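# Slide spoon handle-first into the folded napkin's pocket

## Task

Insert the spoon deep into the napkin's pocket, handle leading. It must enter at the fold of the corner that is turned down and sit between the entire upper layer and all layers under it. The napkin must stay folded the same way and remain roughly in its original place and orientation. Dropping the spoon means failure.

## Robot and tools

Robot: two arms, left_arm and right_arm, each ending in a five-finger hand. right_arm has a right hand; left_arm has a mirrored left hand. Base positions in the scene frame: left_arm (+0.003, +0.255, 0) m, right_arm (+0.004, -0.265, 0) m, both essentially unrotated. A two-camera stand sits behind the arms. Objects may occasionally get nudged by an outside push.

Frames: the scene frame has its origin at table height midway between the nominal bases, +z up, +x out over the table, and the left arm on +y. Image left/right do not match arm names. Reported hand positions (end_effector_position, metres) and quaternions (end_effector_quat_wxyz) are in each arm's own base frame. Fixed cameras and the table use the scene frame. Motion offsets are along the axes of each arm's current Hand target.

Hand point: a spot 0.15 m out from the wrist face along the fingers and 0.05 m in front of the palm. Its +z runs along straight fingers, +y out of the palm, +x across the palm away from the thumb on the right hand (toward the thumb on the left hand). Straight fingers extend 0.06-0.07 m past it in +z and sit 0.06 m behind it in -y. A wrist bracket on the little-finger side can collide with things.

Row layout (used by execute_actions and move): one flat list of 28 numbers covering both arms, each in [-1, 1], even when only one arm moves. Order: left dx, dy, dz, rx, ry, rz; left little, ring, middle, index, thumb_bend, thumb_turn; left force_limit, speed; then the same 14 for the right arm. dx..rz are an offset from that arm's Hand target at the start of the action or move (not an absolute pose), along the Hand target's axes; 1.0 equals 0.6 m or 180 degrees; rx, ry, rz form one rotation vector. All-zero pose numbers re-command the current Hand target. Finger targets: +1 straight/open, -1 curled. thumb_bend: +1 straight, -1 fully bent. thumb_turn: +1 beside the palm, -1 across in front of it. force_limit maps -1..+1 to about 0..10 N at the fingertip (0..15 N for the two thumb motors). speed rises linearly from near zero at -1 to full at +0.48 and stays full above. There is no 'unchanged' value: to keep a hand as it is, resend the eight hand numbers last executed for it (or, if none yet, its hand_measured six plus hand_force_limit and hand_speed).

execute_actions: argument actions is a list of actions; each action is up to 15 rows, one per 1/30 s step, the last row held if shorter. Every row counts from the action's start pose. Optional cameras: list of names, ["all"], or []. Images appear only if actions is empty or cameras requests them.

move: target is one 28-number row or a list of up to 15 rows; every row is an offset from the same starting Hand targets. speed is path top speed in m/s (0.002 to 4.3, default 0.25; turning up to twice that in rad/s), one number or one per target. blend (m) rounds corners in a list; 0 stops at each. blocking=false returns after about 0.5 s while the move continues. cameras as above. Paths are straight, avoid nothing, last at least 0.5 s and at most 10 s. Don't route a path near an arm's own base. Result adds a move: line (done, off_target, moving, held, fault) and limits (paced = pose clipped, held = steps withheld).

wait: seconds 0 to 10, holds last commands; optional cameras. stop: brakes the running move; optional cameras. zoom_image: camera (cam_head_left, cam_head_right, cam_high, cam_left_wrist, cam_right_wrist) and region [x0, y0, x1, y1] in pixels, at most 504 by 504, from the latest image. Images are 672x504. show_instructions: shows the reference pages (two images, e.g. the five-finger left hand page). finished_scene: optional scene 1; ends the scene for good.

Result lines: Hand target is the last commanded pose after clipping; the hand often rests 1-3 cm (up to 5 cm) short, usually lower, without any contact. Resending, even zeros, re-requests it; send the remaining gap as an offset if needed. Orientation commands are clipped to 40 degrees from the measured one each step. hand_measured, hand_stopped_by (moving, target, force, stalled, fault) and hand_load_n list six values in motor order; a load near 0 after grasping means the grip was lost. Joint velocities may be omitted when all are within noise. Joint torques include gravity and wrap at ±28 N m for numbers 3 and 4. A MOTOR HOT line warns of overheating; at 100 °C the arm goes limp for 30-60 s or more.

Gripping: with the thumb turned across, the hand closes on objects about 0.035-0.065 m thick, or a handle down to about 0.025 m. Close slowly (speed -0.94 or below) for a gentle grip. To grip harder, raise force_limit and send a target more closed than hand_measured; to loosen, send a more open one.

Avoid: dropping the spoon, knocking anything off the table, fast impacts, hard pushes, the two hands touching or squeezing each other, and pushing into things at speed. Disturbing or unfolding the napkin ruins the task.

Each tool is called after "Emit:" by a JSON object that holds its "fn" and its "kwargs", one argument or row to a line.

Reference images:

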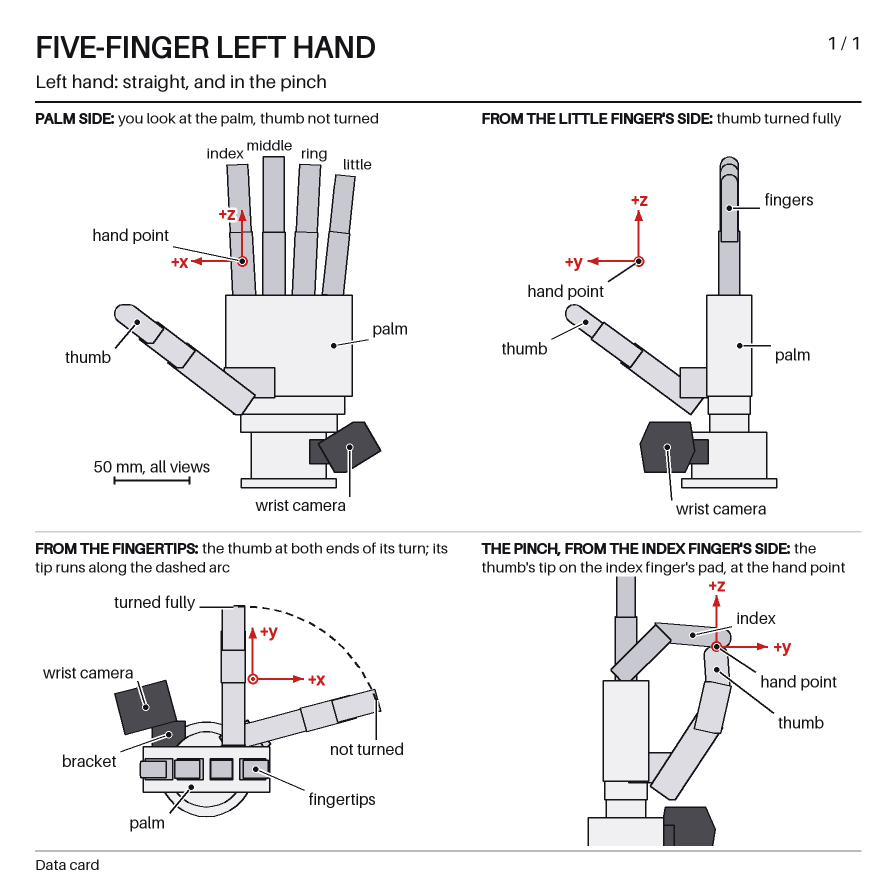

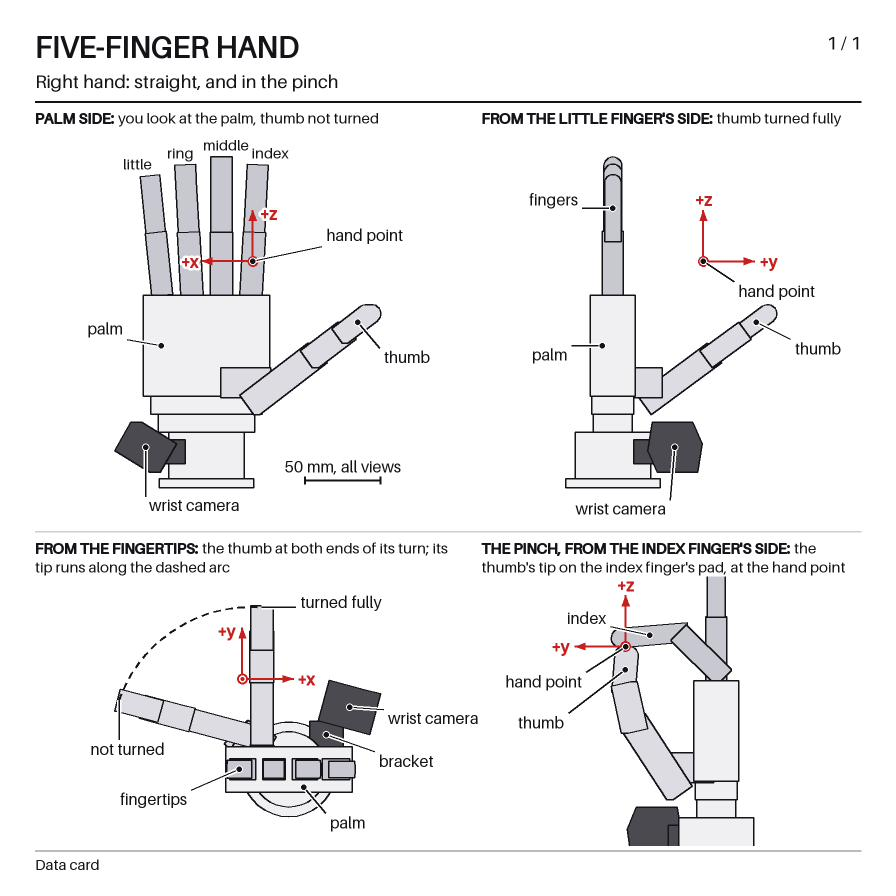

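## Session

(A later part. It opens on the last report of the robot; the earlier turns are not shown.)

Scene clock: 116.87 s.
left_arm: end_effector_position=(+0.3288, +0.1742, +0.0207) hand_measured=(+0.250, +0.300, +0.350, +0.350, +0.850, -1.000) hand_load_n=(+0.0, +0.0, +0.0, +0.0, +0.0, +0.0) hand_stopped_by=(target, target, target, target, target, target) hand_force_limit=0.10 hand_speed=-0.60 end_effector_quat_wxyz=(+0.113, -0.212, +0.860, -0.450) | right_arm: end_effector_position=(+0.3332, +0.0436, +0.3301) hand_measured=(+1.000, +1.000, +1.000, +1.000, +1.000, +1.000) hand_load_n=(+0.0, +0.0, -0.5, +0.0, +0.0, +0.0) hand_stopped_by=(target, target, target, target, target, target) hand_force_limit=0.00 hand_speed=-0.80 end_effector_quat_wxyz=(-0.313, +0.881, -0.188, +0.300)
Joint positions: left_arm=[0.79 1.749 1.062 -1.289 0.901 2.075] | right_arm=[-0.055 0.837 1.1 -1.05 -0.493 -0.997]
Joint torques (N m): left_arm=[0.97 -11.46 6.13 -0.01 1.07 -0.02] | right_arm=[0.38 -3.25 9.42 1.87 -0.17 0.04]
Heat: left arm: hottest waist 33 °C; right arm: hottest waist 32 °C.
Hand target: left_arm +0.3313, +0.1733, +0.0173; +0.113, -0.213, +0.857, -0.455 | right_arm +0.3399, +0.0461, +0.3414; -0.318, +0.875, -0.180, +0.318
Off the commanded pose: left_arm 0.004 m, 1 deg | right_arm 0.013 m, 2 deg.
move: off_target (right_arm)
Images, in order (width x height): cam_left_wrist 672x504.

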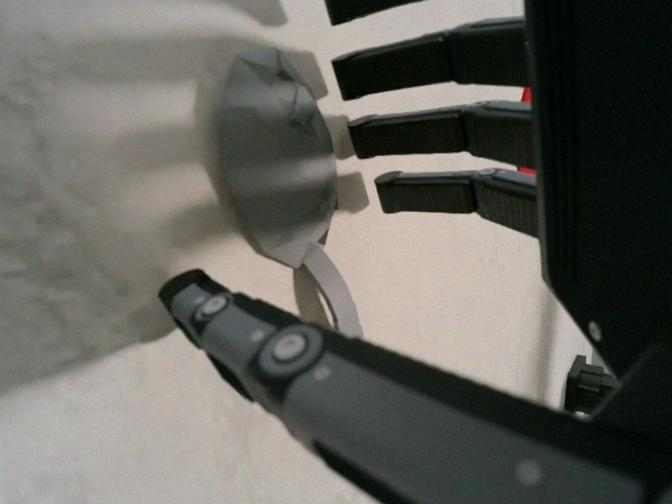

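Emit:
{"fn": "move", "kwargs": {
  "target": [
    [-0.0233,0,0,0,0,0,0.25,0.3,0.35,0.35,0.85,-1,0.1,-0.6,0,0,0,0,0,0,1,1,1,1,1,1,0,-0.8]
  ],
  "speed": 0.06,
  "cameras": ["cam_left_wrist"]
}}

Scene clock: 118.73 s.
left_arm: end_effector_position=(+0.3289, +0.1736, +0.0195) hand_measured=(+0.250, +0.300, +0.350, +0.350, +0.850, -1.000) hand_load_n=(+0.0, +0.0, -1.0, +0.0, +0.0, +0.0) hand_stopped_by=(target, target, target, target, target, target) hand_force_limit=0.10 hand_speed=-0.60 end_effector_quat_wxyz=(+0.108, -0.219, +0.856, -0.455) | right_arm: end_effector_position=(+0.3332, +0.0436, +0.3301) hand_measured=(+1.000, +1.000, +1.000, +1.000, +1.000, +1.000) hand_load_n=(+0.0, +0.0, +0.0, +0.0, +0.0, +0.0) hand_stopped_by=(target, target, target, target, target, target) hand_force_limit=0.00 hand_speed=-0.80 end_effector_quat_wxyz=(-0.313, +0.881, -0.188, +0.300)
Joint positions: left_arm=[0.791 1.76 1.066 -1.295 0.908 2.068] | right_arm=[-0.055 0.837 1.1 -1.05 -0.493 -0.997]
Joint torques (N m): left_arm=[0.09 -10.29 9.13 -0.09 0.91 -0.1] | right_arm=[0.44 -3.14 9.37 1.88 -0.17 0.04]
Heat: left arm: hottest waist 33 °C; right arm: hottest waist 32 °C.
Hand target: left_arm +0.3436, +0.1798, +0.0173; +0.113, -0.213, +0.857, -0.455 | right_arm +0.3399, +0.0461, +0.3414; -0.318, +0.875, -0.180, +0.318
Off the commanded pose: left_arm 0.016 m, 1 deg | right_arm 0.013 m, 2 deg.
move: off_target (left_arm, right_arm)
Images, in order (width x height): cam_left_wrist 672x504.

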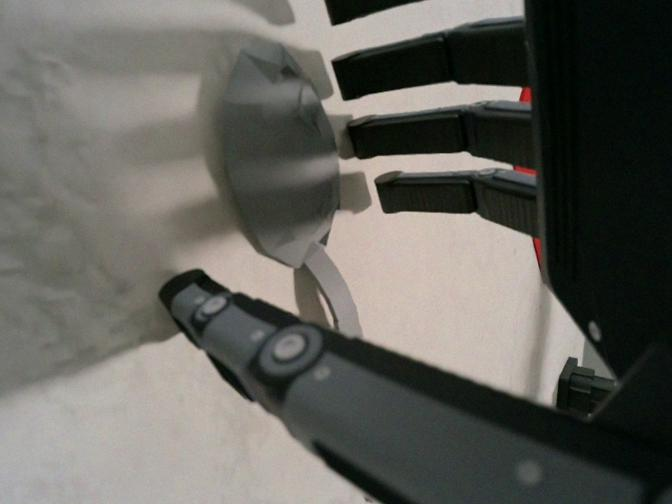

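Emit:
{"fn": "move", "kwargs": {
  "target": [
    [0,-0.0342,-0.0238,0,0,0,0.25,0.3,0.35,0.35,0.85,-1,0.1,-0.6,0,0,0,0,0,0,1,1,1,1,1,1,0,-0.8]
  ],
  "speed": 0.1,
  "cameras": ["cam_left_wrist"]
}}

Scene clock: 120.07 s.
left_arm: end_effector_position=(+0.3288, +0.1728, +0.0265) hand_measured=(+0.250, +0.300, +0.350, +0.350, +0.850, -1.000) hand_load_n=(+0.0, +0.0, +0.0, -0.5, +0.0, +0.0) hand_stopped_by=(target, target, target, target, target, target) hand_force_limit=0.10 hand_speed=-0.60 end_effector_quat_wxyz=(+0.100, -0.222, +0.854, -0.459) | right_arm: end_effector_position=(+0.3332, +0.0436, +0.3301) hand_measured=(+1.000, +1.000, +1.000, +1.000, +1.000, +1.000) hand_load_n=(+0.0, +0.0, +0.0, +0.0, +0.0, +0.0) hand_stopped_by=(target, target, target, target, target, target) hand_force_limit=0.00 hand_speed=-0.80 end_effector_quat_wxyz=(-0.313, +0.881, -0.188, +0.300)
Joint positions: left_arm=[0.79 1.76 1.083 -1.332 0.908 2.068] | right_arm=[-0.055 0.837 1.1 -1.05 -0.493 -0.997]
Joint torques (N m): left_arm=[0.21 -14.39 9.68 -0.92 0.9 -0.07] | right_arm=[0.56 -3.31 9.37 1.89 -0.15 0.03]
Heat: left arm: hottest waist 33 °C; right arm: hottest elbow 32 °C.
Hand target: left_arm +0.3435, +0.1801, +0.0423; +0.113, -0.213, +0.857, -0.455 | right_arm +0.3399, +0.0461, +0.3414; -0.318, +0.875, -0.180, +0.318
Off the commanded pose: left_arm 0.023 m, 2 deg | right_arm 0.013 m, 2 deg.
move: off_target (left_arm, right_arm)
Images, in order (width x height): cam_left_wrist 672x504.

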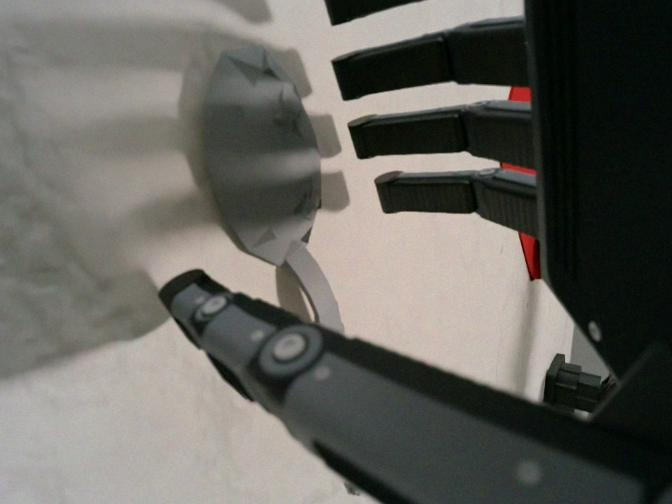

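Emit:
{"fn": "move", "kwargs": {
  "target": [
    [-0.02,-0.0342,-0.0238,0,0,0,0.25,0.3,0.35,0.35,0.85,-1,0.1,-0.6,0,0,0,0,0,0,1,1,1,1,1,1,0,-0.8]
  ],
  "speed": 0.15,
  "cameras": ["cam_left_wrist"]
}}

Scene clock: 121.47 s.
left_arm: end_effector_position=(+0.3392, +0.1793, +0.0487) hand_measured=(+0.250, +0.300, +0.350, +0.350, +0.850, -1.000) hand_load_n=(+0.0, +0.0, +0.0, +0.0, +0.0, +0.0) hand_stopped_by=(target, target, target, target, target, target) hand_force_limit=0.10 hand_speed=-0.60 end_effector_quat_wxyz=(+0.098, -0.221, +0.855, -0.459) | right_arm: end_effector_position=(+0.3332, +0.0436, +0.3301) hand_measured=(+1.000, +1.000, +1.000, +1.000, +1.000, +1.000) hand_load_n=(+0.0, +0.0, -0.5, +0.0, +0.0, +0.0) hand_stopped_by=(target, target, target, target, target, target) hand_force_limit=0.00 hand_speed=-0.80 end_effector_quat_wxyz=(-0.313, +0.881, -0.188, +0.300)
Joint positions: left_arm=[0.782 1.75 1.143 -1.398 0.908 2.062] | right_arm=[-0.055 0.837 1.1 -1.05 -0.493 -0.997]
Joint torques (N m): left_arm=[0.09 -14.86 10.1 -0.95 1.03 -0.11] | right_arm=[0.44 -3.19 9.4 1.87 -0.16 0.05]
Heat: left arm: hottest waist 33 °C; right arm: hottest elbow 32 °C.
Hand target: left_arm +0.3539, +0.1859, +0.0673; +0.113, -0.213, +0.857, -0.455 | right_arm +0.3399, +0.0461, +0.3414; -0.318, +0.875, -0.180, +0.318
Off the commanded pose: left_arm 0.025 m, 2 deg | right_arm 0.013 m, 2 deg.
move: off_target (left_arm, right_arm)
Images, in order (width x height): cam_left_wrist 672x504.

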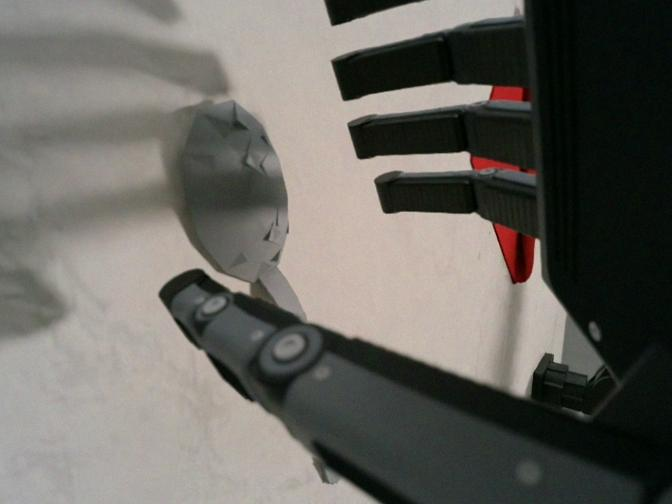

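Emit:
{"fn": "move", "kwargs": {
  "target": [
    [0.0095,0.0678,0.0464,0,0,0,0.25,0.3,0.35,0.35,0.85,-1,0.1,-0.6,0,0,0,0,0,0,1,1,1,1,1,1,0,-0.8]
  ],
  "speed": 0.08,
  "cameras": ["cam_left_wrist"]
}}

Scene clock: 124.37 s.
left_arm: end_effector_position=(+0.3462, +0.1862, +0.0219) hand_measured=(+0.250, +0.300, +0.350, +0.350, +0.850, -1.000) hand_load_n=(+0.0, +0.0, +0.0, +0.0, +0.0, +0.0) hand_stopped_by=(target, target, target, target, target, target) hand_force_limit=0.10 hand_speed=-0.60 end_effector_quat_wxyz=(+0.115, -0.212, +0.860, -0.449) | right_arm: end_effector_position=(+0.3332, +0.0436, +0.3301) hand_measured=(+1.000, +1.000, +1.000, +1.000, +1.000, +1.000) hand_load_n=(+0.0, +0.0, +0.0, +0.0, +0.0, +0.0) hand_stopped_by=(target, target, target, target, target, target) hand_force_limit=0.00 hand_speed=-0.80 end_effector_quat_wxyz=(-0.313, +0.881, -0.188, +0.300)
Joint positions: left_arm=[0.782 1.786 1.121 -1.297 0.908 2.062] | right_arm=[-0.055 0.837 1.1 -1.05 -0.493 -0.997]
Joint torques (N m): left_arm=[0.38 -12.45 6.27 0.02 0.97 -0.07] | right_arm=[0.44 -3.19 9.36 1.89 -0.16 0.05]
Heat: left arm: hottest waist 33 °C; right arm: hottest elbow 32 °C.
Hand target: left_arm +0.3490, +0.1831, +0.0180; +0.113, -0.213, +0.857, -0.455 | right_arm +0.3399, +0.0461, +0.3414; -0.318, +0.875, -0.180, +0.318
Off the commanded pose: left_arm 0.006 m, 1 deg | right_arm 0.013 m, 2 deg.
move: off_target (right_arm)
Images, in order (width x height): cam_left_wrist 672x504.

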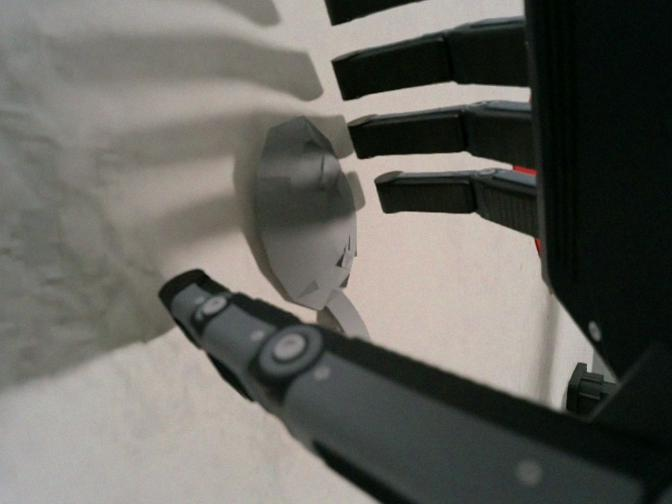

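Emit:
{"fn": "move", "kwargs": {
  "target": [
    [0.0,0.0083,0.0056,0,0,0,0.25,0.25,0.13,0.13,0.6,-1,-0.5,-0.85,0,0,0,0,0,0,1,1,1,1,1,1,0,-0.8]
  ],
  "speed": 0.05,
  "cameras": ["cam_left_wrist"]
}}

Emit:
{"fn": "zoom_image", "kwargs": {
  "camera": "cam_left_wrist",
  "region": [140, 80, 440, 380]
}}

Scene clock: 126.30 s.
left_arm: end_effector_position=(+0.3499, +0.1847, +0.0209) hand_measured=(+0.250, +0.250, +0.130, +0.130, +0.600, -1.000) hand_load_n=(+0.0, +0.0, +0.0, +0.0, +0.0, +0.0) hand_stopped_by=(target, target, target, target, target, target) hand_force_limit=-0.50 hand_speed=-0.85 end_effector_quat_wxyz=(+0.118, -0.207, +0.861, -0.449) | right_arm: end_effector_position=(+0.3332, +0.0436, +0.3301) hand_measured=(+1.000, +1.000, +1.000, +1.000, +1.000, +1.000) hand_load_n=(+0.0, +0.0, +0.0, +0.5, +0.0, +0.0) hand_stopped_by=(target, target, target, target, target, target) hand_force_limit=0.00 hand_speed=-0.80 end_effector_quat_wxyz=(-0.313, +0.881, -0.188, +0.300)
Joint positions: left_arm=[0.774 1.787 1.121 -1.286 0.912 2.062] | right_arm=[-0.055 0.837 1.1 -1.05 -0.493 -0.997]
Joint torques (N m): left_arm=[0.62 -11.93 5.78 0.16 0.82 -0.08] | right_arm=[0.44 -3.31 9.42 1.85 -0.16 0.05]
Heat: left arm: hottest waist 33 °C; right arm: hottest elbow 32 °C.
Hand target: left_arm +0.3490, +0.1831, +0.0120; +0.113, -0.213, +0.857, -0.455 | right_arm +0.3399, +0.0461, +0.3414; -0.318, +0.875, -0.180, +0.318
Off the commanded pose: left_arm 0.009 m, 1 deg | right_arm 0.013 m, 2 deg.
move: off_target (right_arm)
Images, in order (width x height): cam_left_wrist 672x504.

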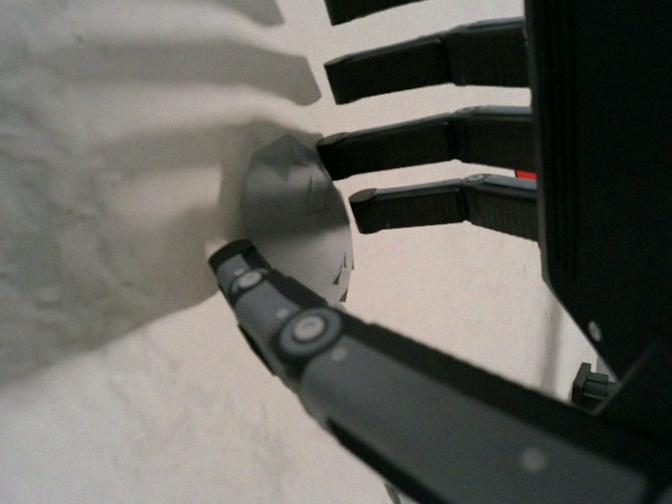

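Scaled by 1.680 from the camera's 672x504 image, which has a finer 960x720 frame.

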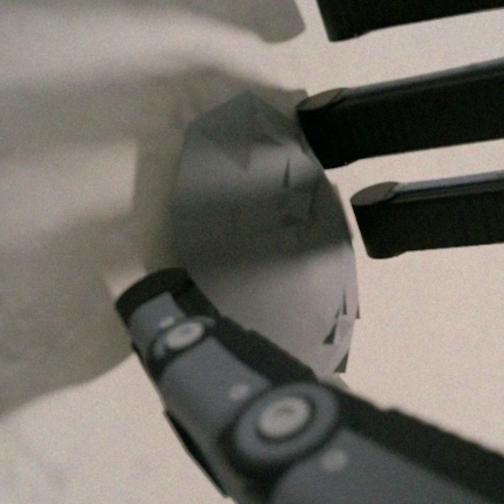

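Emit:
{"fn": "move", "kwargs": {
  "target": [
    [0.0,0.0,0.0,0,0,0,0.25,0.2,-0.1,-0.1,0.38,-1,-0.6,-0.9,0,0,0,0,0,0,1,1,1,1,1,1,0,-0.8]
  ],
  "speed": 0.05,
  "cameras": ["cam_left_wrist"]
}}

Emit:
{"fn": "zoom_image", "kwargs": {
  "camera": "cam_left_wrist",
  "region": [140, 80, 440, 380]
}}

Scene clock: 127.53 s.
left_arm: end_effector_position=(+0.3506, +0.1845, +0.0200) hand_measured=(+0.250, +0.200, +0.038, +0.010, +0.550, -1.000) hand_load_n=(+0.0, +0.0, +2.0, +2.0, +3.0, +0.5) hand_stopped_by=(target, target, force, force, force, target) hand_force_limit=-0.60 hand_speed=-0.90 end_effector_quat_wxyz=(+0.119, -0.206, +0.861, -0.449) | right_arm: end_effector_position=(+0.3332, +0.0436, +0.3301) hand_measured=(+1.000, +1.000, +1.000, +1.000, +1.000, +1.000) hand_load_n=(+0.0, +0.0, +0.0, +0.0, +0.0, +0.0) hand_stopped_by=(target, target, target, target, target, target) hand_force_limit=0.00 hand_speed=-0.80 end_effector_quat_wxyz=(-0.313, +0.881, -0.188, +0.300)
Joint positions: left_arm=[0.773 1.789 1.121 -1.283 0.912 2.062] | right_arm=[-0.055 0.837 1.1 -1.05 -0.493 -0.997]
Joint torques (N m): left_arm=[0.44 -11.99 5.86 0.02 0.8 -0.09] | right_arm=[0.26 -3.19 9.4 1.87 -0.16 0.05]
Heat: left arm: hottest waist 33 °C; right arm: hottest elbow 32 °C.
Hand target: left_arm +0.3490, +0.1831, +0.0120; +0.113, -0.213, +0.857, -0.455 | right_arm +0.3399, +0.0461, +0.3414; -0.318, +0.875, -0.180, +0.318
Off the commanded pose: left_arm 0.008 m, 1 deg | right_arm 0.013 m, 2 deg.
move: off_target (right_arm)
Images, in order (width x height): cam_left_wrist 672x504.

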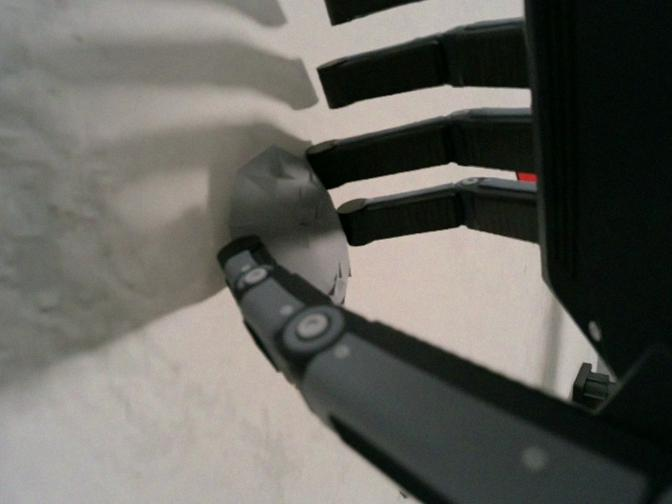

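Scaled by 1.680 from the camera's 672x504 image, which has a finer 960x720 frame.

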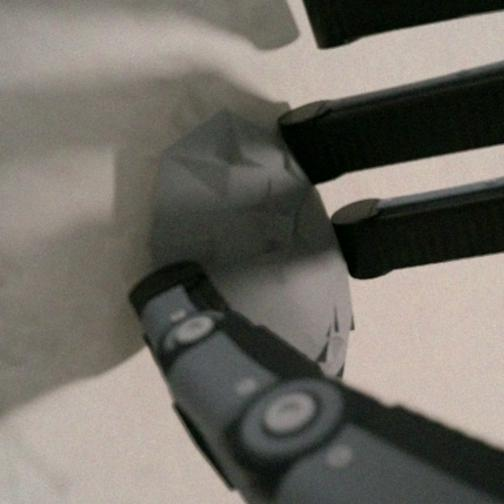

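Emit:
{"fn": "move", "kwargs": {
  "target": [
    [0.0,0.0,0.0,0,0,0,0.25,0.2,-0.2,-0.2,0.3,-1,0.0,-0.92,0,0,0,0,0,0,1,1,1,1,1,1,0,-0.8]
  ],
  "speed": 0.05,
  "cameras": ["cam_left_wrist"]
}}

Emit:
{"fn": "zoom_image", "kwargs": {
  "camera": "cam_left_wrist",
  "region": [140, 80, 440, 380]
}}

Scene clock: 128.67 s.
left_arm: end_effector_position=(+0.3506, +0.1845, +0.0200) hand_measured=(+0.250, +0.200, +0.018, -0.002, +0.546, -1.000) hand_load_n=(+0.0, +0.0, +5.0, +4.5, +8.0, +1.0) hand_stopped_by=(target, target, force, force, force, target) hand_force_limit=0.00 hand_speed=-0.92 end_effector_quat_wxyz=(+0.119, -0.206, +0.861, -0.449) | right_arm: end_effector_position=(+0.3332, +0.0436, +0.3301) hand_measured=(+1.000, +1.000, +1.000, +1.000, +1.000, +1.000) hand_load_n=(+0.0, +0.0, +0.0, +0.0, +0.0, +0.0) hand_stopped_by=(target, target, target, target, target, target) hand_force_limit=0.00 hand_speed=-0.80 end_effector_quat_wxyz=(-0.313, +0.881, -0.188, +0.300)
Joint positions: left_arm=[0.773 1.789 1.121 -1.283 0.912 2.062] | right_arm=[-0.055 0.837 1.1 -1.05 -0.493 -0.997]
Joint torques (N m): left_arm=[0.67 -11.81 5.87 0.06 0.8 -0.07] | right_arm=[0.62 -3.14 9.35 1.85 -0.16 0.05]
Heat: left arm: hottest waist 33 °C; right arm: hottest elbow 32 °C.
Hand target: left_arm +0.3490, +0.1831, +0.0120; +0.113, -0.213, +0.857, -0.455 | right_arm +0.3399, +0.0461, +0.3414; -0.318, +0.875, -0.180, +0.318
Off the commanded pose: left_arm 0.008 m, 1 deg | right_arm 0.013 m, 2 deg.
move: off_target (right_arm)
Images, in order (width x height): cam_left_wrist 672x504.

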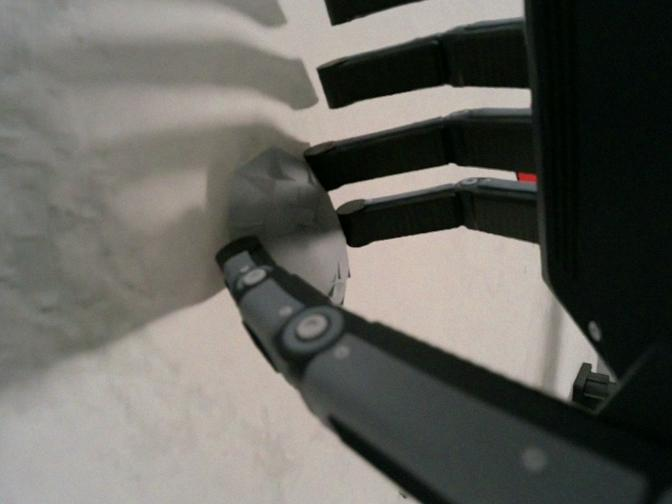

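Scaled by 1.680 from the camera's 672x504 image, which has a finer 960x720 frame.

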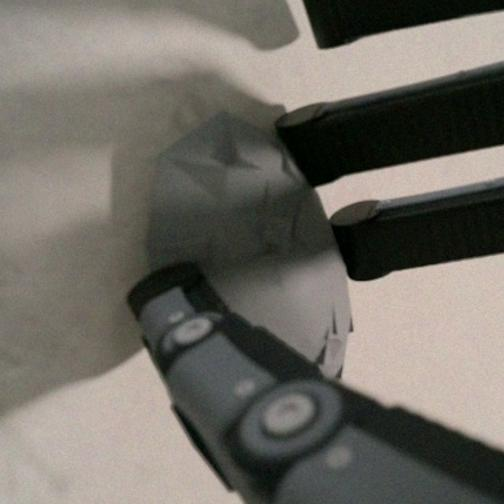

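Emit:
{"fn": "move", "kwargs": {
  "target": [
    [-0.0103,-0.0493,-0.0313,0,0,0,0.25,0.2,-0.2,-0.2,0.3,-1,0.0,-0.92,0,0,0,0,0,0,1,1,1,1,1,1,0,-0.8]
  ],
  "speed": 0.06,
  "cameras": ["cam_left_wrist"]
}}

Emit:
{"fn": "zoom_image", "kwargs": {
  "camera": "cam_left_wrist",
  "region": [140, 80, 440, 380]
}}

Scene clock: 130.30 s.
left_arm: end_effector_position=(+0.3406, +0.1756, +0.0282) hand_measured=(+0.250, +0.200, +0.018, -0.004, +0.544, -1.000) hand_load_n=(+0.0, +0.0, +0.0, +0.0, +0.0, +0.0) hand_stopped_by=(target, target, force, force, force, target) hand_force_limit=0.00 hand_speed=-0.92 end_effector_quat_wxyz=(+0.097, -0.220, +0.854, -0.462) | right_arm: end_effector_position=(+0.3332, +0.0436, +0.3301) hand_measured=(+1.000, +1.000, +1.000, +1.000, +1.000, +1.000) hand_load_n=(+0.0, +0.0, +0.0, +0.0, +0.0, +0.0) hand_stopped_by=(target, target, target, target, target, target) hand_force_limit=0.00 hand_speed=-0.80 end_effector_quat_wxyz=(-0.313, +0.881, -0.188, +0.300)
Joint positions: left_arm=[0.774 1.783 1.121 -1.345 0.912 2.057] | right_arm=[-0.055 0.837 1.1 -1.05 -0.493 -0.997]
Joint torques (N m): left_arm=[0.32 -15.33 9.88 -0.94 0.9 -0.12] | right_arm=[0.44 -3.25 9.4 1.84 -0.17 0.04]
Heat: left arm: hottest waist 33 °C; right arm: hottest elbow 32 °C.
Hand target: left_arm +0.3549, +0.1851, +0.0470; +0.113, -0.213, +0.857, -0.455 | right_arm +0.3399, +0.0461, +0.3414; -0.318, +0.875, -0.180, +0.318
Off the commanded pose: left_arm 0.025 m, 2 deg | right_arm 0.013 m, 2 deg.
move: off_target (left_arm, right_arm)
Images, in order (width x height): cam_left_wrist 672x504.

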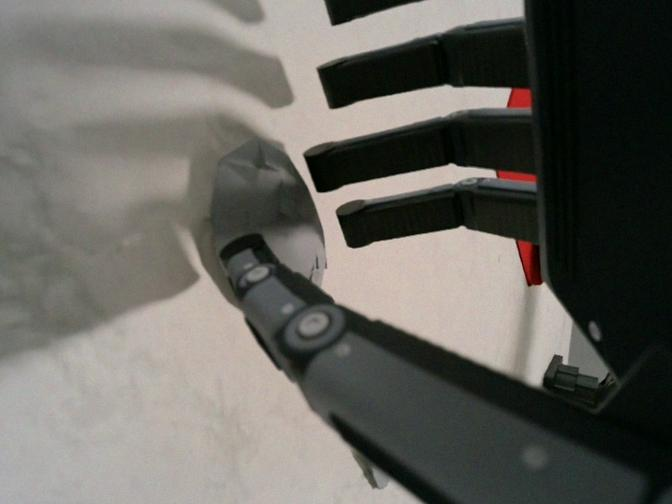

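Scaled by 1.680 from the camera's 672x504 image, which has a finer 960x720 frame.

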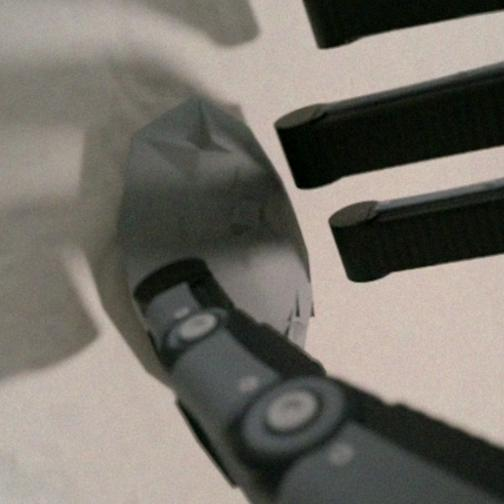

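Emit:
{"fn": "move", "kwargs": {
  "target": [
    [0.0,-0.055,-0.037,0,0,0,0.25,0.3,0.35,0.35,0.85,-1,0.1,-0.6,0,0,0,0,0,0,1,1,1,1,1,1,0,-0.8],
    [0.01,-0.08,-0.055,0.1,0,0,0.25,0.3,0.35,0.35,0.85,-1,0.1,-0.6,0,0,0,0,0,0,1,1,1,1,1,1,0,-0.8]
  ],
  "speed": 0.15,
  "cameras": ["cam_left_wrist","cam_high"]
}}

Emit:
{"fn": "zoom_image", "kwargs": {
  "camera": "cam_high",
  "region": [400, 90, 520, 180]
}}

Scene clock: 134.87 s.
left_arm: end_effector_position=(+0.3448, +0.1782, +0.0977) hand_measured=(+0.250, +0.300, +0.350, +0.350, +0.850, -1.000) hand_load_n=(+0.0, +0.0, +0.0, -0.5, +0.0, +0.0) hand_stopped_by=(target, target, target, target, target, target) hand_force_limit=0.10 hand_speed=-0.60 end_effector_quat_wxyz=(+0.143, -0.271, +0.794, -0.526) | right_arm: end_effector_position=(+0.3332, +0.0436, +0.3301) hand_measured=(+1.000, +1.000, +1.000, +1.000, +1.000, +1.000) hand_load_n=(+0.0, +0.0, +0.0, +0.0, +0.0, +0.0) hand_stopped_by=(target, target, target, target, target, target) hand_force_limit=0.00 hand_speed=-0.80 end_effector_quat_wxyz=(-0.313, +0.881, -0.188, +0.300)
Joint positions: left_arm=[0.848 1.72 1.166 -1.53 1.085 2.075] | right_arm=[-0.055 0.837 1.1 -1.05 -0.493 -0.997]
Joint torques (N m): left_arm=[1.32 -13.22 8.24 -1.06 1.16 0.11] | right_arm=[0.38 -3.08 9.43 1.88 -0.16 0.05]
Heat: left arm: hottest waist 33 °C; right arm: hottest elbow 32 °C.
Hand target: left_arm +0.3494, +0.1826, +0.1053; +0.145, -0.192, +0.776, -0.583 | right_arm +0.3399, +0.0461, +0.3414; -0.318, +0.875, -0.180, +0.318
Off the commanded pose: left_arm 0.010 m, 11 deg | right_arm 0.013 m, 2 deg.
joint sent to its limit (left arm) — joint 6 (wrist roll), upper limit. The joint targets are off in position and orientation.
move: off_target (left_arm, right_arm)
Images, in order (width x height): cam_high 672x504, cam_left_wrist 672x504.

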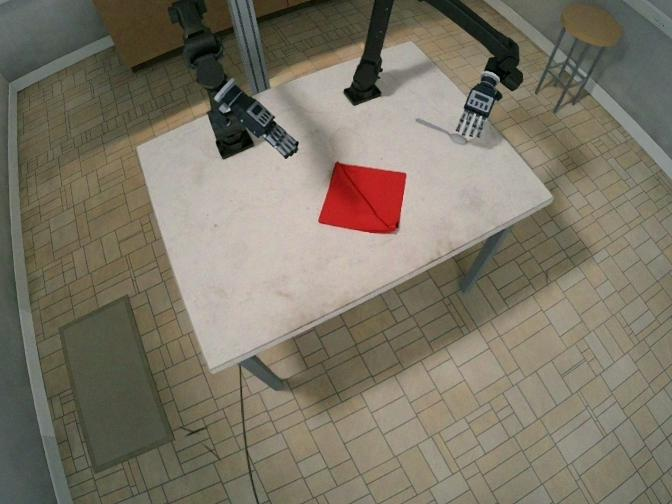

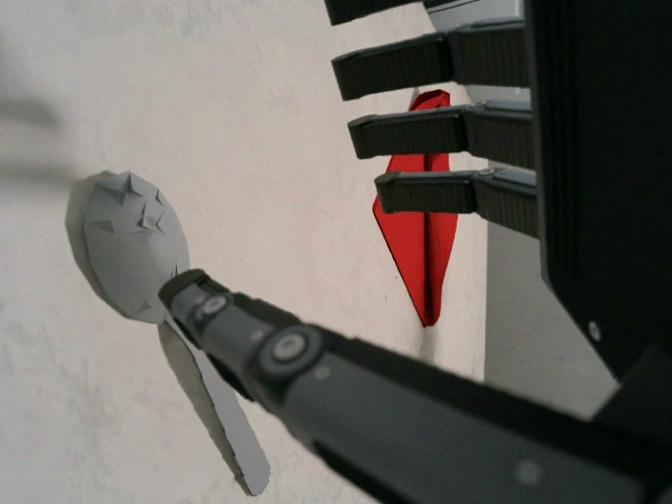

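Scaled by 4.200 from the camera's 672x504 image, which has a finer 960x720 frame.

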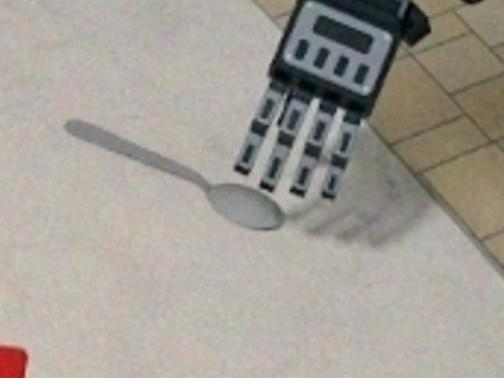

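Emit:
{"fn": "move", "kwargs": {
  "target": [
    [0.178,0.0725,0.0322,-0.0995,-0.0204,-0.0101,0.25,0.25,0.2,0.2,0.65,-1,0.1,-0.6,0,0,0,0,0,0,1,1,1,1,1,1,0,-0.8]
  ],
  "speed": 0.2,
  "cameras": ["cam_left_wrist","cam_high"]
}}

Emit:
{"fn": "zoom_image", "kwargs": {
  "camera": "cam_high",
  "region": [400, 90, 520, 180]
}}

Scene clock: 139.67 s.
left_arm: end_effector_position=(+0.2587, +0.1222, +0.0544) hand_measured=(+0.250, +0.250, +0.200, +0.200, +0.650, -1.000) hand_load_n=(+0.0, +0.0, +0.0, -0.5, +0.0, +0.0) hand_stopped_by=(target, target, target, target, target, target) hand_force_limit=0.10 hand_speed=-0.60 end_effector_quat_wxyz=(+0.118, -0.244, +0.846, -0.458) | right_arm: end_effector_position=(+0.3332, +0.0436, +0.3301) hand_measured=(+1.000, +1.000, +1.000, +1.000, +1.000, +1.000) hand_load_n=(+0.0, +0.0, +0.0, +0.0, +0.0, +0.0) hand_stopped_by=(target, target, target, target, target, target) hand_force_limit=0.00 hand_speed=-0.80 end_effector_quat_wxyz=(-0.313, +0.881, -0.188, +0.300)
Joint positions: left_arm=[0.848 1.503 0.841 -1.346 0.915 2.075] | right_arm=[-0.055 0.837 1.1 -1.05 -0.493 -0.997]
Joint torques (N m): left_arm=[1.49 -10.4 6.01 -0.06 0.44 0] | right_arm=[0.38 -3.19 9.44 1.91 -0.17 0.04]
Heat: left arm: hottest waist 33 °C; right arm: hottest elbow 32 °C.
Hand target: left_arm +0.2580, +0.1270, +0.0580; +0.129, -0.243, +0.849, -0.451 | right_arm +0.3399, +0.0461, +0.3414; -0.318, +0.875, -0.180, +0.318
Off the commanded pose: left_arm 0.006 m, 2 deg | right_arm 0.013 m, 2 deg.
move: off_target (right_arm)
Images, in order (width x height): cam_high 672x504, cam_left_wrist 672x504.

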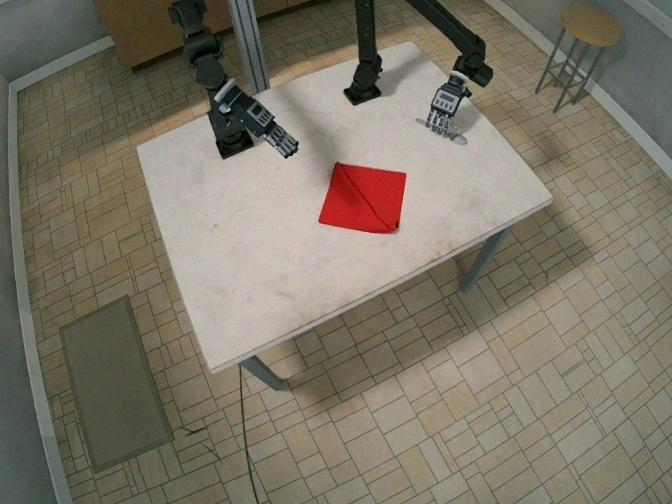

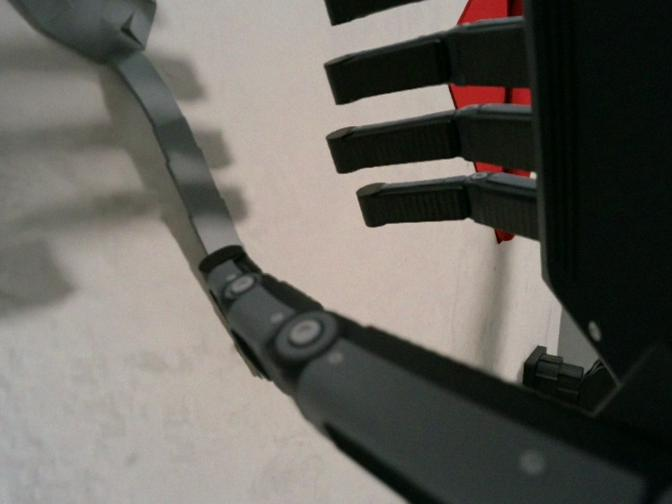

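Scaled by 4.200 from the camera's 672x504 image, which has a finer 960x720 frame.

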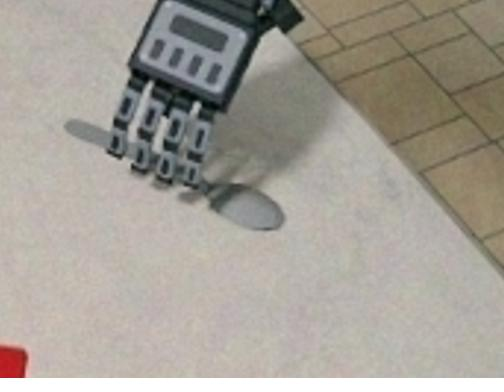

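Emit:
{"fn": "move", "kwargs": {
  "target": [
    [0,0.0553,0.0373,0,0,0,0.25,0.25,0.3,0.3,0.75,-1,0.1,-0.6,0,0,0,0,0,0,1,1,1,1,1,1,0,-0.8]
  ],
  "speed": 0.1,
  "cameras": ["cam_left_wrist"]
}}

Scene clock: 141.90 s.
left_arm: end_effector_position=(+0.2593, +0.1233, +0.0214) hand_measured=(+0.250, +0.250, +0.300, +0.300, +0.750, -1.000) hand_load_n=(+0.0, +0.0, +0.0, +0.0, +0.0, +0.0) hand_stopped_by=(target, target, target, target, target, target) hand_force_limit=0.10 hand_speed=-0.60 end_effector_quat_wxyz=(+0.128, -0.239, +0.850, -0.451) | right_arm: end_effector_position=(+0.3332, +0.0436, +0.3301) hand_measured=(+1.000, +1.000, +1.000, +1.000, +1.000, +1.000) hand_load_n=(+0.0, +0.0, +0.0, +0.0, +0.0, +0.0) hand_stopped_by=(target, target, target, target, target, target) hand_force_limit=0.00 hand_speed=-0.80 end_effector_quat_wxyz=(-0.313, +0.881, -0.188, +0.300)
Joint positions: left_arm=[0.848 1.553 0.795 -1.223 0.914 2.075] | right_arm=[-0.055 0.837 1.1 -1.05 -0.493 -0.997]
Joint torques (N m): left_arm=[1.44 -7.88 5.67 0.03 0.48 -0.01] | right_arm=[0.5 -3.25 9.4 1.84 -0.17 0.06]
Heat: left arm: hottest waist 33 °C; right arm: hottest elbow 33 °C.
Hand target: left_arm +0.2580, +0.1269, +0.0180; +0.129, -0.243, +0.849, -0.451 | right_arm +0.3399, +0.0461, +0.3414; -0.318, +0.875, -0.180, +0.318
Off the commanded pose: left_arm 0.005 m, 1 deg | right_arm 0.013 m, 2 deg.
move: off_target (right_arm)
Images, in order (width x height): cam_left_wrist 672x504.

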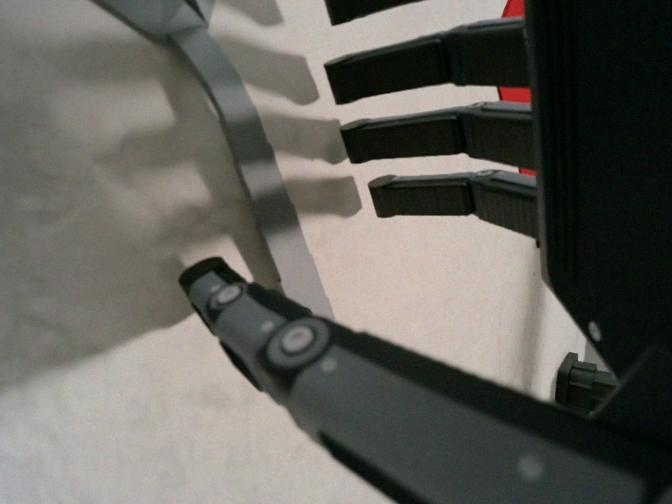

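Emit:
{"fn": "move", "kwargs": {
  "target": [
    [0.0075,0.0277,0.0782,0,0,0,0.25,0.25,0.3,0.3,0.75,-1,0.1,-0.6,0,0,0,0,0,0,1,1,1,1,1,1,0,-0.8],
    [-0.0072,0.0113,0.1027,0,-0.0599,-0.0404,0.25,0.25,0.3,0.3,0.75,-1,0.1,-0.6,0,0,0,0,0,0,1,1,1,1,1,1,0,-0.8],
    [-0.0315,-0.0043,0.1258,0,-0.129,-0.087,0.25,0.25,0.3,0.3,0.75,-1,0.1,-0.6,0,0,0,0,0,0,1,1,1,1,1,1,0,-0.8]
  ],
  "speed": 0.1,
  "blend": 0.02,
  "cameras": ["cam_left_wrist"]
}}

Scene clock: 149.07 s.
left_arm: end_effector_position=(+0.3219, +0.1062, +0.0152) hand_measured=(+0.250, +0.250, +0.300, +0.300, +0.752, -1.000) hand_load_n=(-0.5, -0.5, +0.0, +0.0, +4.0, -1.0) hand_stopped_by=(target, target, target, target, target, target) hand_force_limit=0.10 hand_speed=-0.60 end_effector_quat_wxyz=(+0.277, -0.432, +0.756, -0.407) | right_arm: end_effector_position=(+0.3332, +0.0436, +0.3301) hand_measured=(+1.000, +1.000, +1.000, +1.000, +1.000, +1.000) hand_load_n=(+0.0, +0.0, +0.0, +0.0, +0.0, +0.0) hand_stopped_by=(target, target, target, target, target, target) hand_force_limit=0.00 hand_speed=-0.80 end_effector_quat_wxyz=(-0.313, +0.881, -0.188, +0.300)
Joint positions: left_arm=[0.727 1.304 0.473 -0.177 0.915 0.977] | right_arm=[-0.055 0.837 1.1 -1.05 -0.493 -0.997]
Joint torques (N m): left_arm=[-1.67 -1.2 2.95 1.24 -0.26 0.07] | right_arm=[0.44 -3.25 9.42 1.88 -0.16 0.04]
Heat: left arm: hottest waist 33 °C; right arm: hottest elbow 33 °C.
Hand target: left_arm +0.3079, +0.0826, -0.0221; +0.234, -0.441, +0.765, -0.407 | right_arm +0.3399, +0.0461, +0.3414; -0.318, +0.875, -0.180, +0.318
Off the commanded pose: left_arm 0.046 m, 5 deg | right_arm 0.013 m, 2 deg.
move: off_target (left_arm, right_arm)
Images, in order (width x height): cam_left_wrist 672x504.

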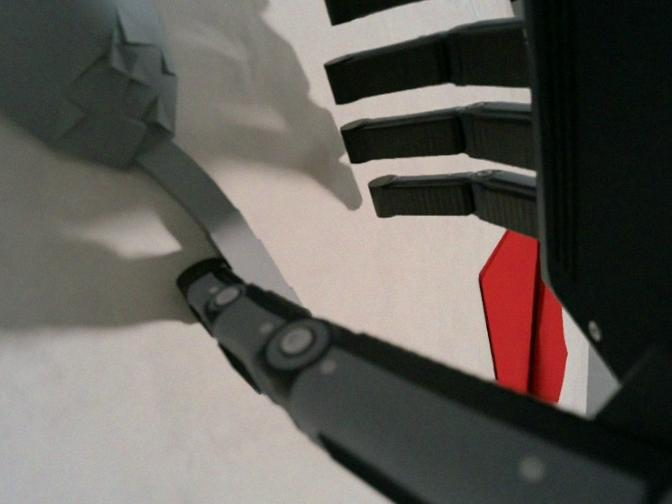

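Emit:
{"fn": "move", "kwargs": {
  "target": [
    [0,-0.076,-0.0512,0,0,0,0.25,0.25,0.3,0.3,0.75,-1,0.1,-0.6,0,0,0,0,0,0,1,1,1,1,1,1,0,-0.8]
  ],
  "speed": 0.06,
  "cameras": ["cam_left_wrist","cam_high"]
}}

Emit:
{"fn": "zoom_image", "kwargs": {
  "camera": "cam_high",
  "region": [380, 80, 500, 170]
}}

Scene clock: 151.07 s.
left_arm: end_effector_position=(+0.2997, +0.0776, +0.0218) hand_measured=(+0.250, +0.250, +0.300, +0.300, +0.750, -1.000) hand_load_n=(+0.0, +0.0, +0.0, +0.0, +0.0, +0.0) hand_stopped_by=(target, target, target, target, target, target) hand_force_limit=0.10 hand_speed=-0.60 end_effector_quat_wxyz=(+0.223, -0.447, +0.764, -0.409) | right_arm: end_effector_position=(+0.3332, +0.0436, +0.3301) hand_measured=(+1.000, +1.000, +1.000, +1.000, +1.000, +1.000) hand_load_n=(+0.0, +0.0, +0.0, +0.0, +0.0, +0.0) hand_stopped_by=(target, target, target, target, target, target) hand_force_limit=0.00 hand_speed=-0.80 end_effector_quat_wxyz=(-0.313, +0.881, -0.188, +0.300)
Joint positions: left_arm=[0.688 1.232 0.473 -0.36 0.889 0.982] | right_arm=[-0.055 0.837 1.1 -1.05 -0.493 -0.997]
Joint torques (N m): left_arm=[0.21 -6.71 8.69 0.32 0.4 -0.11] | right_arm=[0.38 -3.25 9.39 1.88 -0.16 0.05]
Heat: left arm: hottest waist 33 °C; right arm: hottest elbow 33 °C.
Hand target: left_arm +0.3080, +0.0826, +0.0329; +0.234, -0.441, +0.765, -0.407 | right_arm +0.3399, +0.0461, +0.3414; -0.318, +0.875, -0.180, +0.318
Off the commanded pose: left_arm 0.015 m, 2 deg | right_arm 0.013 m, 2 deg.
move: off_target (left_arm, right_arm)
Images, in order (width x height): cam_high 672x504, cam_left_wrist 672x504.

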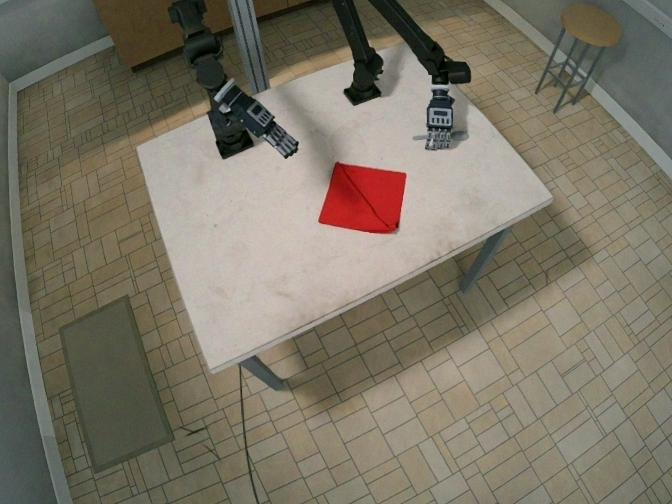

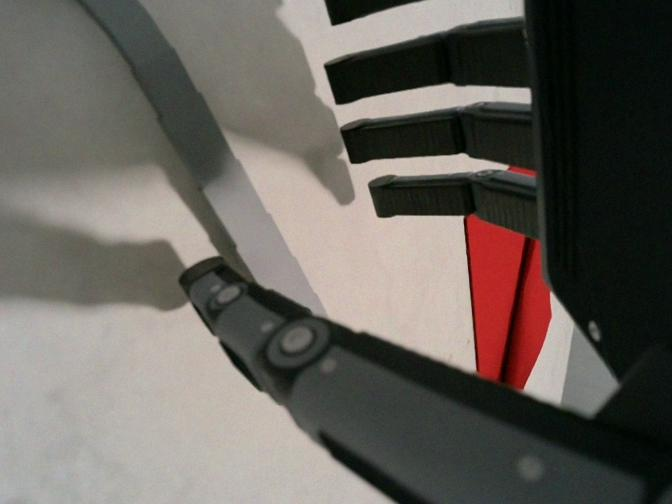

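Scaled by 4.200 from the camera's 672x504 image, which has a finer 960x720 frame.

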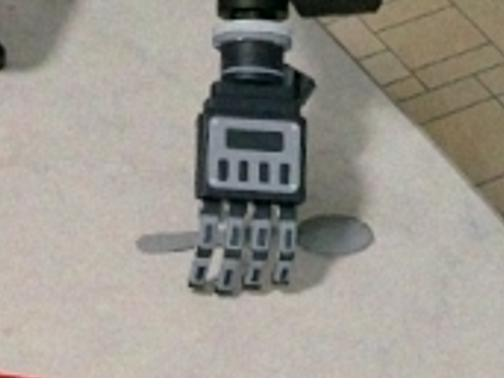

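Emit:
{"fn": "move", "kwargs": {
  "target": [
    [-0.0262,-0.0178,0.0648,0,-0.1013,-0.0683,0.25,0.25,0.3,0.3,0.75,-1,0.1,-0.6,0,0,0,0,0,0,1,1,1,1,1,1,0,-0.8]
  ],
  "speed": 0.12,
  "cameras": ["cam_left_wrist","cam_high"]
}}

Emit:
{"fn": "zoom_image", "kwargs": {
  "camera": "cam_high",
  "region": [380, 80, 500, 170]
}}

Scene clock: 154.33 s.
left_arm: end_effector_position=(+0.3437, +0.0794, +0.0161) hand_measured=(+0.250, +0.250, +0.300, +0.300, +0.750, -1.000) hand_load_n=(+0.0, +0.0, -2.0, +0.0, +0.0, +0.0) hand_stopped_by=(target, target, target, target, target, target) hand_force_limit=0.10 hand_speed=-0.60 end_effector_quat_wxyz=(+0.298, -0.587, +0.666, -0.351) | right_arm: end_effector_position=(+0.3332, +0.0436, +0.3301) hand_measured=(+1.000, +1.000, +1.000, +1.000, +1.000, +1.000) hand_load_n=(+0.0, +0.0, +0.0, +0.0, +0.0, +0.0) hand_stopped_by=(target, target, target, target, target, target) hand_force_limit=0.00 hand_speed=-0.80 end_effector_quat_wxyz=(-0.313, +0.881, -0.188, +0.300)
Joint positions: left_arm=[0.521 1.195 0.367 0.097 0.529 0.406] | right_arm=[-0.055 0.837 1.1 -1.05 -0.493 -0.997]
Joint torques (N m): left_arm=[-0.09 -5.07 6.71 2.06 -0.09 -0.11] | right_arm=[0.5 -3.19 9.4 1.83 -0.17 0.05]
Heat: left arm: hottest waist 33 °C; right arm: hottest elbow 33 °C.
Hand target: left_arm +0.3489, +0.0771, +0.0200; +0.308, -0.579, +0.667, -0.354 | right_arm +0.3399, +0.0461, +0.3414; -0.318, +0.875, -0.180, +0.318
Off the commanded pose: left_arm 0.007 m, 1 deg | right_arm 0.013 m, 2 deg.
move: off_target (right_arm)
Images, in order (width x height): cam_high 672x504, cam_left_wrist 672x504.

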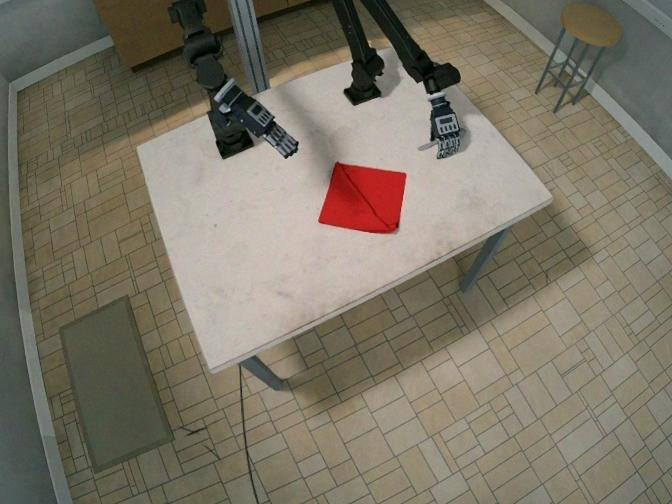

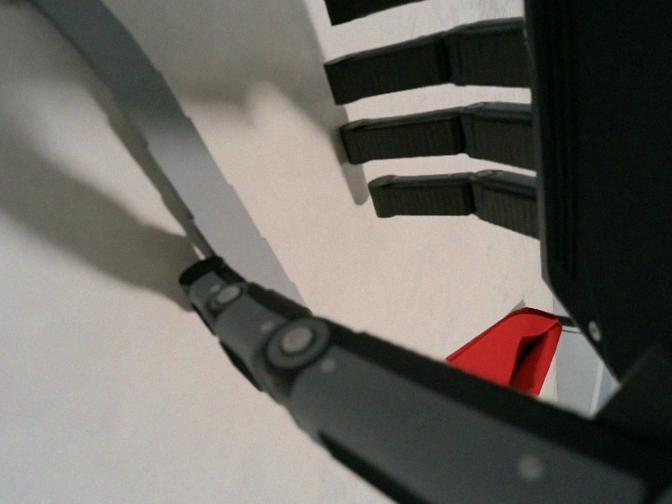

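Scaled by 4.200 from the camera's 672x504 image, which has a finer 960x720 frame.

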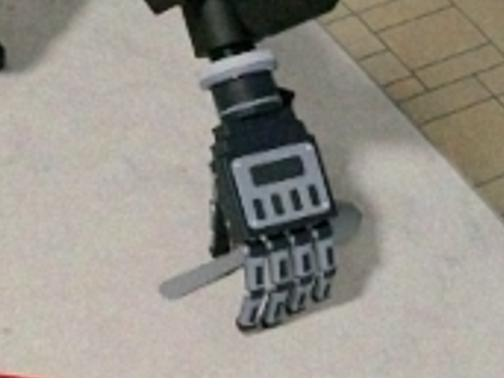

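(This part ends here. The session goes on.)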